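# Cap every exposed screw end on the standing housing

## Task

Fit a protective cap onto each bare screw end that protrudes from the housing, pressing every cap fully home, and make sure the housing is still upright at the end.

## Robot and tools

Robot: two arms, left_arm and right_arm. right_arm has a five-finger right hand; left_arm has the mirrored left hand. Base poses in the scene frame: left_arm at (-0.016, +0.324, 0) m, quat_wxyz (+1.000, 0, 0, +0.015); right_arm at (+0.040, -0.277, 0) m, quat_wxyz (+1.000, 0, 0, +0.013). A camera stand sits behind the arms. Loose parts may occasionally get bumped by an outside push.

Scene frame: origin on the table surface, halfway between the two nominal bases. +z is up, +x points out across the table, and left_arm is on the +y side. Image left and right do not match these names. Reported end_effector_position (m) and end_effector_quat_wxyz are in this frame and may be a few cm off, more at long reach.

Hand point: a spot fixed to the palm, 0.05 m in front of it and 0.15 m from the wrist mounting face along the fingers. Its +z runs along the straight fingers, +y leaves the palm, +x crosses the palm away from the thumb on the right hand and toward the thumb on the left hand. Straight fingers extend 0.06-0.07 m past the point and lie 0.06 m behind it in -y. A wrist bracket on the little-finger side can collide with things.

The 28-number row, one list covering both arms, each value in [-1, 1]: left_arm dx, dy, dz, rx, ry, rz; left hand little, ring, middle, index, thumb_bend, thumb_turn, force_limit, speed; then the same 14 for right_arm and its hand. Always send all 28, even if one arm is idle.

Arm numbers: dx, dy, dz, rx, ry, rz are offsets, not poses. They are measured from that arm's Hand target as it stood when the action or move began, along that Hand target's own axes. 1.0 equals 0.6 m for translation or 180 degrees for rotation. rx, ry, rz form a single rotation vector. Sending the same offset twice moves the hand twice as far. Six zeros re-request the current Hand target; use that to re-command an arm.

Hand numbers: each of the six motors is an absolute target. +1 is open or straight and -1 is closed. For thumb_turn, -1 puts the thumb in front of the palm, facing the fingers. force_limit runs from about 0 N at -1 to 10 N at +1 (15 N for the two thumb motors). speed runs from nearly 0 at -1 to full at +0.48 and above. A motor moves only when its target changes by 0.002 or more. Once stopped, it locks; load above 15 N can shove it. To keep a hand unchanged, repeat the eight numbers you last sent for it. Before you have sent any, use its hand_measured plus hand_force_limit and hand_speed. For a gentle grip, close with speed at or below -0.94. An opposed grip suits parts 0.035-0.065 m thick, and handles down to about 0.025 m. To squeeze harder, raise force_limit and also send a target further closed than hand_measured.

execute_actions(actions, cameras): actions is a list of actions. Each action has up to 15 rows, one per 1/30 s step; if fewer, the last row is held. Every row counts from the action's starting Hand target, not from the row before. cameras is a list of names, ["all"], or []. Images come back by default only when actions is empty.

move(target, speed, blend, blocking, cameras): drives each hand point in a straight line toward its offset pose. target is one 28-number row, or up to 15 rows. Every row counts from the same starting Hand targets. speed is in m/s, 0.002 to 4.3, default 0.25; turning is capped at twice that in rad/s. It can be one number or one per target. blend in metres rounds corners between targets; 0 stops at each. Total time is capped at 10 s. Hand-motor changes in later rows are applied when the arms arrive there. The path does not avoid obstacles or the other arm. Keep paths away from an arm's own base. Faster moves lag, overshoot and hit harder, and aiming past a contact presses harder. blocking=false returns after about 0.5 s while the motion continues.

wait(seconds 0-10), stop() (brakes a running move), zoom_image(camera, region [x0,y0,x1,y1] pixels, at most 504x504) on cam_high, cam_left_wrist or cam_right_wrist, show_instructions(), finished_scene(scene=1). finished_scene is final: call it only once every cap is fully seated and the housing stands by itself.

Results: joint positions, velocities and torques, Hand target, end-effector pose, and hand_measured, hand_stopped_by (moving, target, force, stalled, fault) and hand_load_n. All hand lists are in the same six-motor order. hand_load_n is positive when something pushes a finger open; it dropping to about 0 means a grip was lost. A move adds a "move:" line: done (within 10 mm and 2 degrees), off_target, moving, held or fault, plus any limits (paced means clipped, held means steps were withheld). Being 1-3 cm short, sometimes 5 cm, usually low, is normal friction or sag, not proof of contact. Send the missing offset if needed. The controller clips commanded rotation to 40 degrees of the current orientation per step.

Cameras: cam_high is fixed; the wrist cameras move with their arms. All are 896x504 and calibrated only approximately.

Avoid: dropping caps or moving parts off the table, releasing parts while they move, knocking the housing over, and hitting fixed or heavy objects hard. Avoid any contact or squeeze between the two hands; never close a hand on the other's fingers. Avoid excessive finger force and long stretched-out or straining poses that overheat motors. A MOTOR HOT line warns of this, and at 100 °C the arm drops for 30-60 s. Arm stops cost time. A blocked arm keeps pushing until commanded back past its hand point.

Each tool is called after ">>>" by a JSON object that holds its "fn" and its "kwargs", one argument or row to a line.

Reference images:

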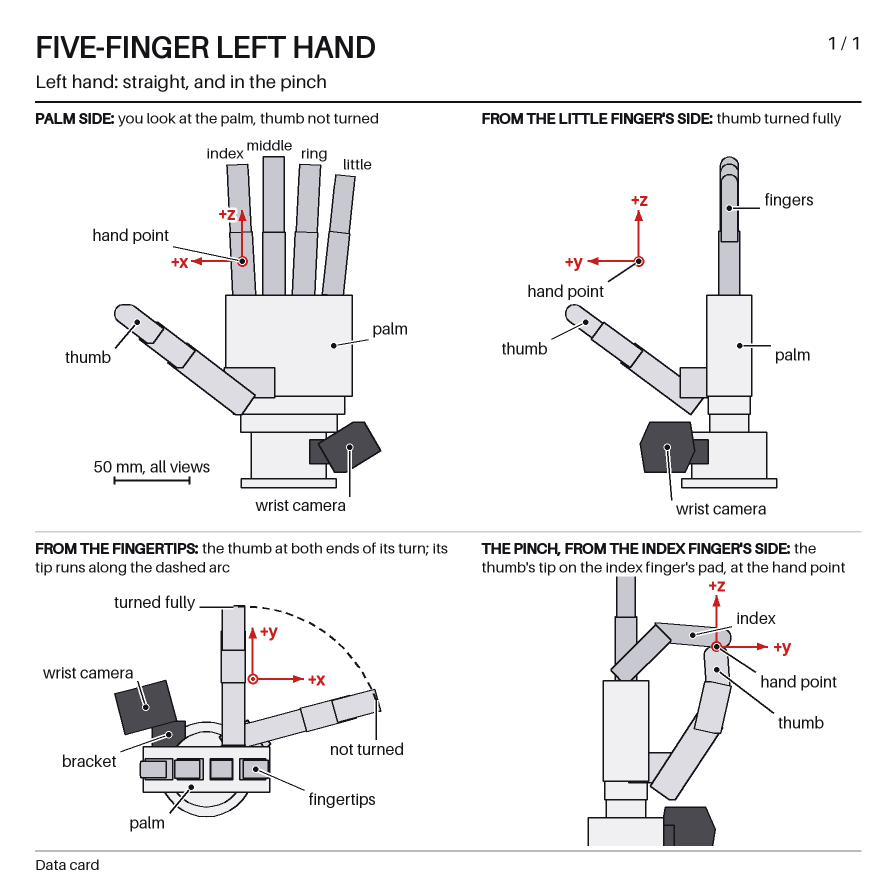

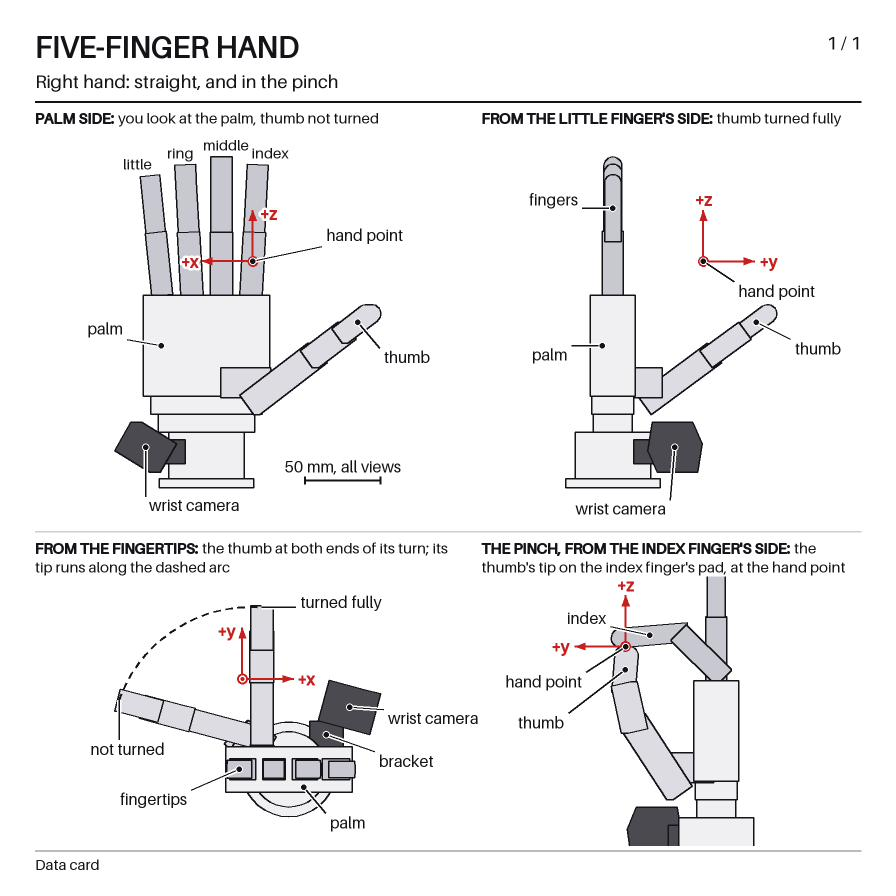

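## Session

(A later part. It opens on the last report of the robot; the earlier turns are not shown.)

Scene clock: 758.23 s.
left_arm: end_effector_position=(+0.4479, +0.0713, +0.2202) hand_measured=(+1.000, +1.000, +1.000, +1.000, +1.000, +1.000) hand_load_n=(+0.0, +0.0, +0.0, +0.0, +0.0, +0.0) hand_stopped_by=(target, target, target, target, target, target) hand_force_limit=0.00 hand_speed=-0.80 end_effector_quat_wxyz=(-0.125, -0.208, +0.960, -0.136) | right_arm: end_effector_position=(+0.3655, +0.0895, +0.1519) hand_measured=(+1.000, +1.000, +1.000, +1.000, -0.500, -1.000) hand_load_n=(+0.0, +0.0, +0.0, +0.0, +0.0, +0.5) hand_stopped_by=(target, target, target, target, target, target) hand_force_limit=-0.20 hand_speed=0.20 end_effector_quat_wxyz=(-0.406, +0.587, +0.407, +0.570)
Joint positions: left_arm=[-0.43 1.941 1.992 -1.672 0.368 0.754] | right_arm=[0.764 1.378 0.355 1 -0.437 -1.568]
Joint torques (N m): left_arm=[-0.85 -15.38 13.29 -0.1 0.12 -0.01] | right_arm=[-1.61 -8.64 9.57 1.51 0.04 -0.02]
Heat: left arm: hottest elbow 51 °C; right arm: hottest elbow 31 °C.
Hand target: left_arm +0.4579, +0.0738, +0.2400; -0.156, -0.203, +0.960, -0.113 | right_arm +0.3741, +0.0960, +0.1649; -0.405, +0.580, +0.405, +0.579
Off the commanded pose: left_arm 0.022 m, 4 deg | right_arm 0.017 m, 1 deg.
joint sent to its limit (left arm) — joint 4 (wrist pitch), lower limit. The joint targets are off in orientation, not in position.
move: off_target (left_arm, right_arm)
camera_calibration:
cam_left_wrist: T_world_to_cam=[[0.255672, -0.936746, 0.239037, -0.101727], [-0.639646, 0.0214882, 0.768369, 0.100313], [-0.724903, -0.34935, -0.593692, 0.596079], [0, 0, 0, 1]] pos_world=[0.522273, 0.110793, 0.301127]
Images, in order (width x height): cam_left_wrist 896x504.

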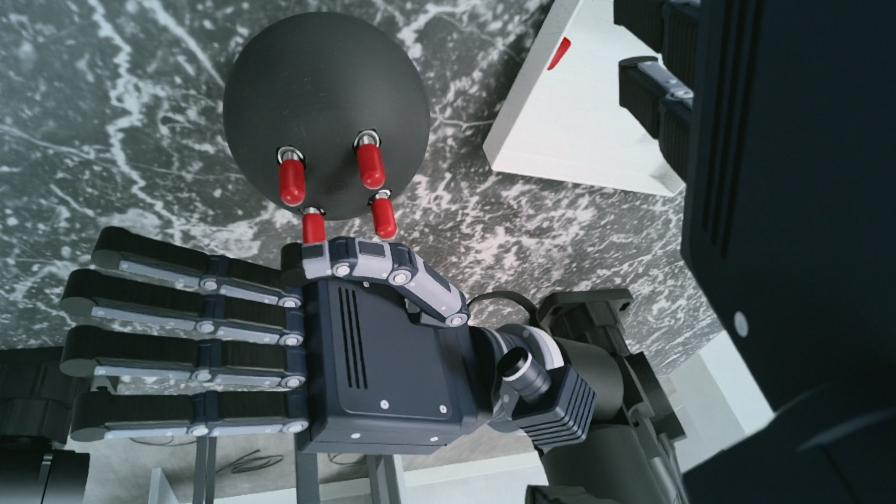

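>>> {"fn": "move", "kwargs": {
  "target": [0,0,0,0,0,0,1,1,1,1,1,1,0,-0.8,0.0333,-0.1933,-0.092,0,0,0,1,1,1,1,-0.5,-1,-0.2,0.2],
  "speed": 0.12,
  "cameras": ["all"]
}}

>>> {"fn": "zoom_image", "kwargs": {
  "camera": "cam_right_wrist",
  "region": [450, 260, 694, 504]
}}

>>> {"fn": "zoom_image", "kwargs": {
  "camera": "cam_left_wrist",
  "region": [260, 110, 420, 270]
}}

Scene clock: 760.93 s.
left_arm: end_effector_position=(+0.4479, +0.0713, +0.2202) hand_measured=(+1.000, +1.000, +1.000, +1.000, +1.000, +1.000) hand_load_n=(+0.0, +0.0, +0.0, +0.0, +0.0, +0.0) hand_stopped_by=(target, target, target, target, target, target) hand_force_limit=0.00 hand_speed=-0.80 end_effector_quat_wxyz=(-0.125, -0.208, +0.960, -0.136) | right_arm: end_effector_position=(+0.2517, +0.0855, +0.1913) hand_measured=(+1.000, +1.000, +1.000, +1.000, -0.500, -1.000) hand_load_n=(+0.0, +0.0, +0.0, +0.0, +0.0, +0.0) hand_stopped_by=(target, target, target, target, target, target) hand_force_limit=-0.20 hand_speed=0.20 end_effector_quat_wxyz=(-0.407, +0.577, +0.399, +0.585)
Joint positions: left_arm=[-0.43 1.941 1.992 -1.672 0.368 0.754] | right_arm=[1.139 0.993 0.22 0.789 -0.048 -1.568]
Joint torques (N m): left_arm=[0.44 -15.15 13.12 -0.13 0.08 -0.01] | right_arm=[-0.79 -5.36 7.71 1.46 0.04 -0.03]
Heat: left arm: hottest elbow 51 °C; right arm: hottest elbow 31 °C.
Hand target: left_arm +0.4579, +0.0738, +0.2400; -0.156, -0.203, +0.960, -0.113 | right_arm +0.2462, +0.0839, +0.1850; -0.405, +0.580, +0.405, +0.579
Off the commanded pose: left_arm 0.022 m, 4 deg | right_arm 0.008 m, 1 deg.
joint sent to its limit (left arm) — joint 4 (wrist pitch), lower limit. The joint targets are off in orientation, not in position.
move: off_target (left_arm)
camera_calibration:
cam_left_wrist: T_world_to_cam=[[0.255672, -0.936746, 0.239037, -0.101727], [-0.639646, 0.0214882, 0.768369, 0.100313], [-0.724903, -0.34935, -0.593692, 0.596079], [0, 0, 0, 1]] pos_world=[0.522273, 0.110793, 0.301127]
cam_right_wrist: T_world_to_cam=[[0.89347, -0.344127, 0.288597, -0.251062], [0.0142957, -0.620463, -0.784106, 0.186477], [0.448896, 0.7047, -0.549445, 0.0475645], [0, 0, 0, 1]] pos_world=[0.200299, -0.00421371, 0.244808]

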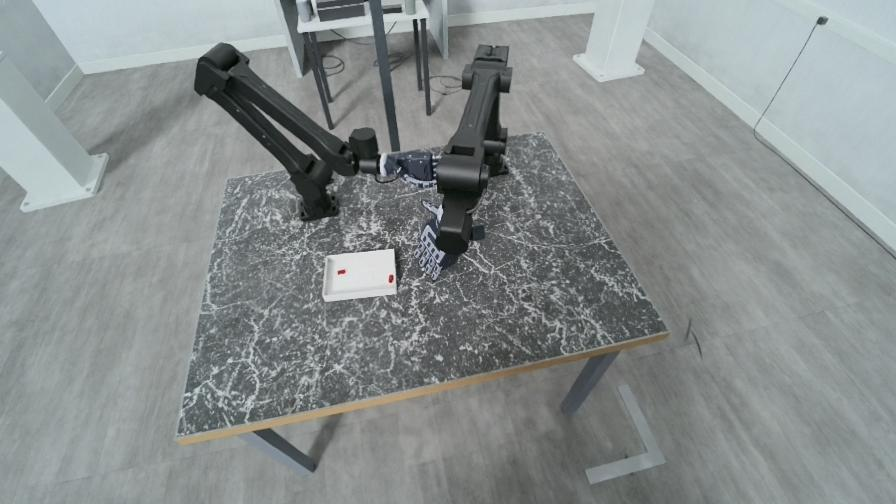

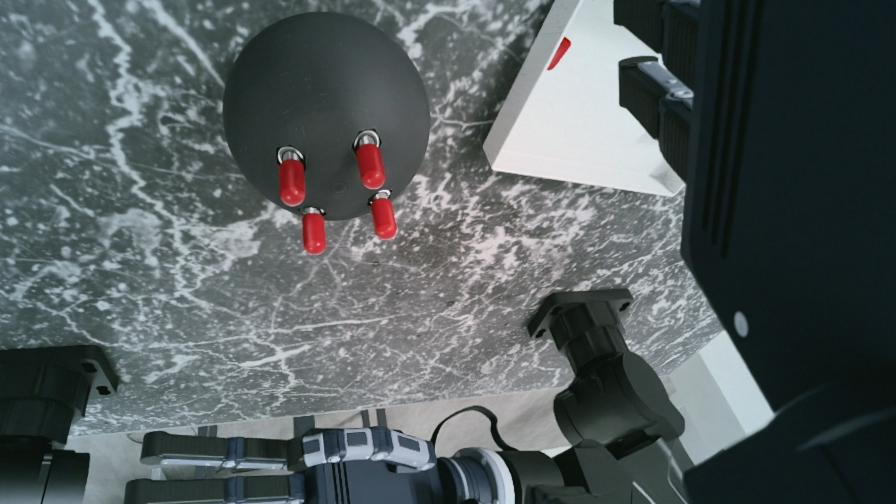

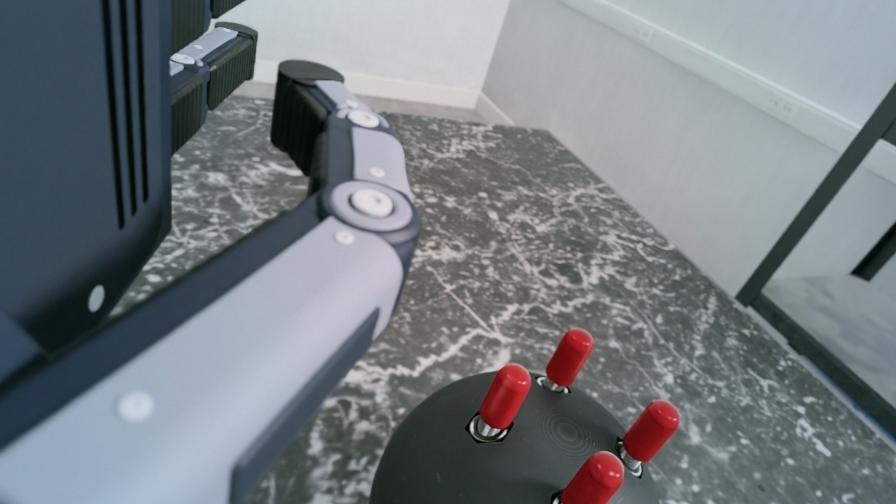

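Scaled by 2.066.

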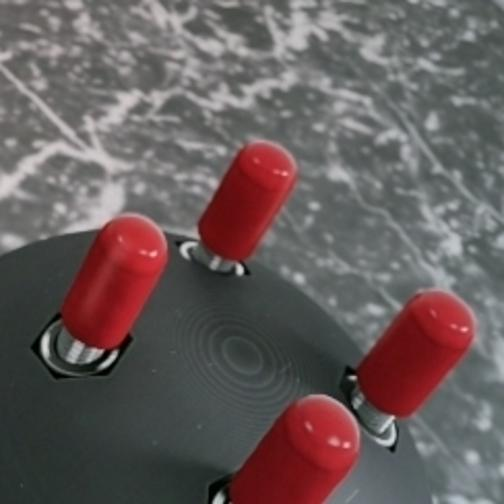

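Scaled by 3.150.

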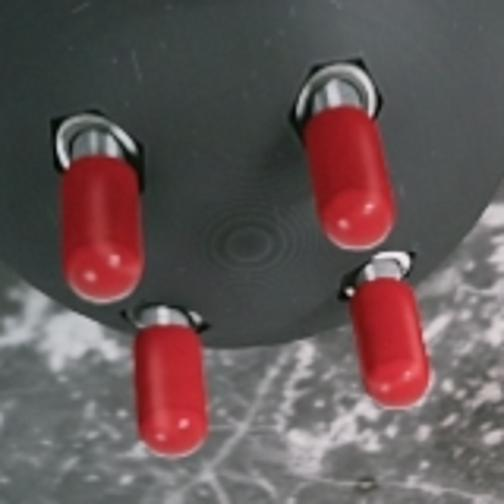

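>>> {"fn": "zoom_image", "kwargs": {
  "camera": "cam_right_wrist",
  "region": [605, 395, 685, 475]
}}

>>> {"fn": "zoom_image", "kwargs": {
  "camera": "cam_right_wrist",
  "region": [525, 320, 605, 400]
}}

>>> {"fn": "zoom_image", "kwargs": {
  "camera": "cam_right_wrist",
  "region": [455, 360, 535, 440]
}}

Scaled by 6.300.

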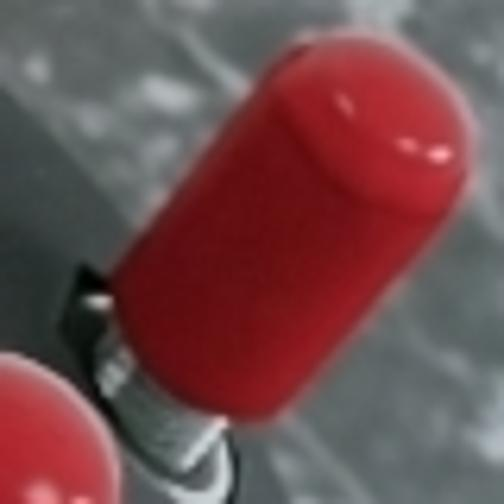

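Scaled by 6.300.

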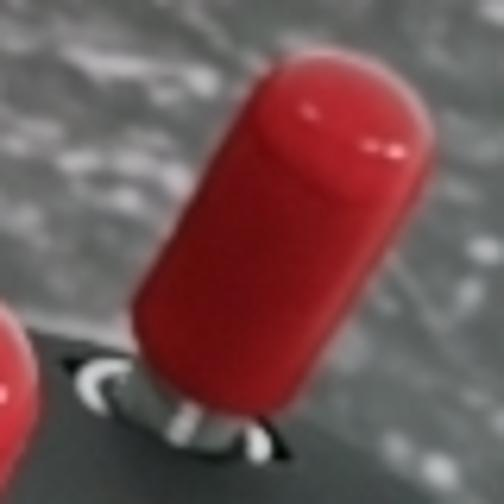

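Scaled by 6.300.

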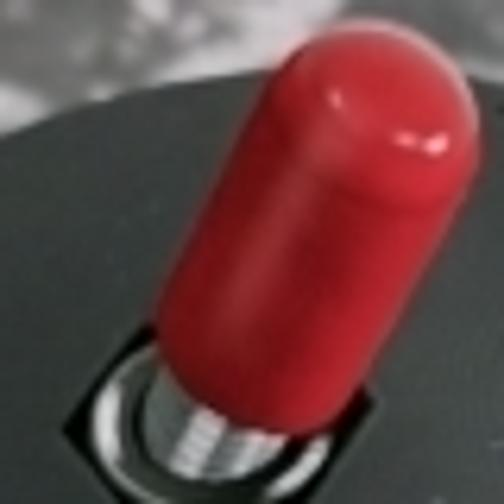

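>>> {"fn": "finished_scene", "kwargs": {
  "scene": 1
}}

The scene is finished: the task was done.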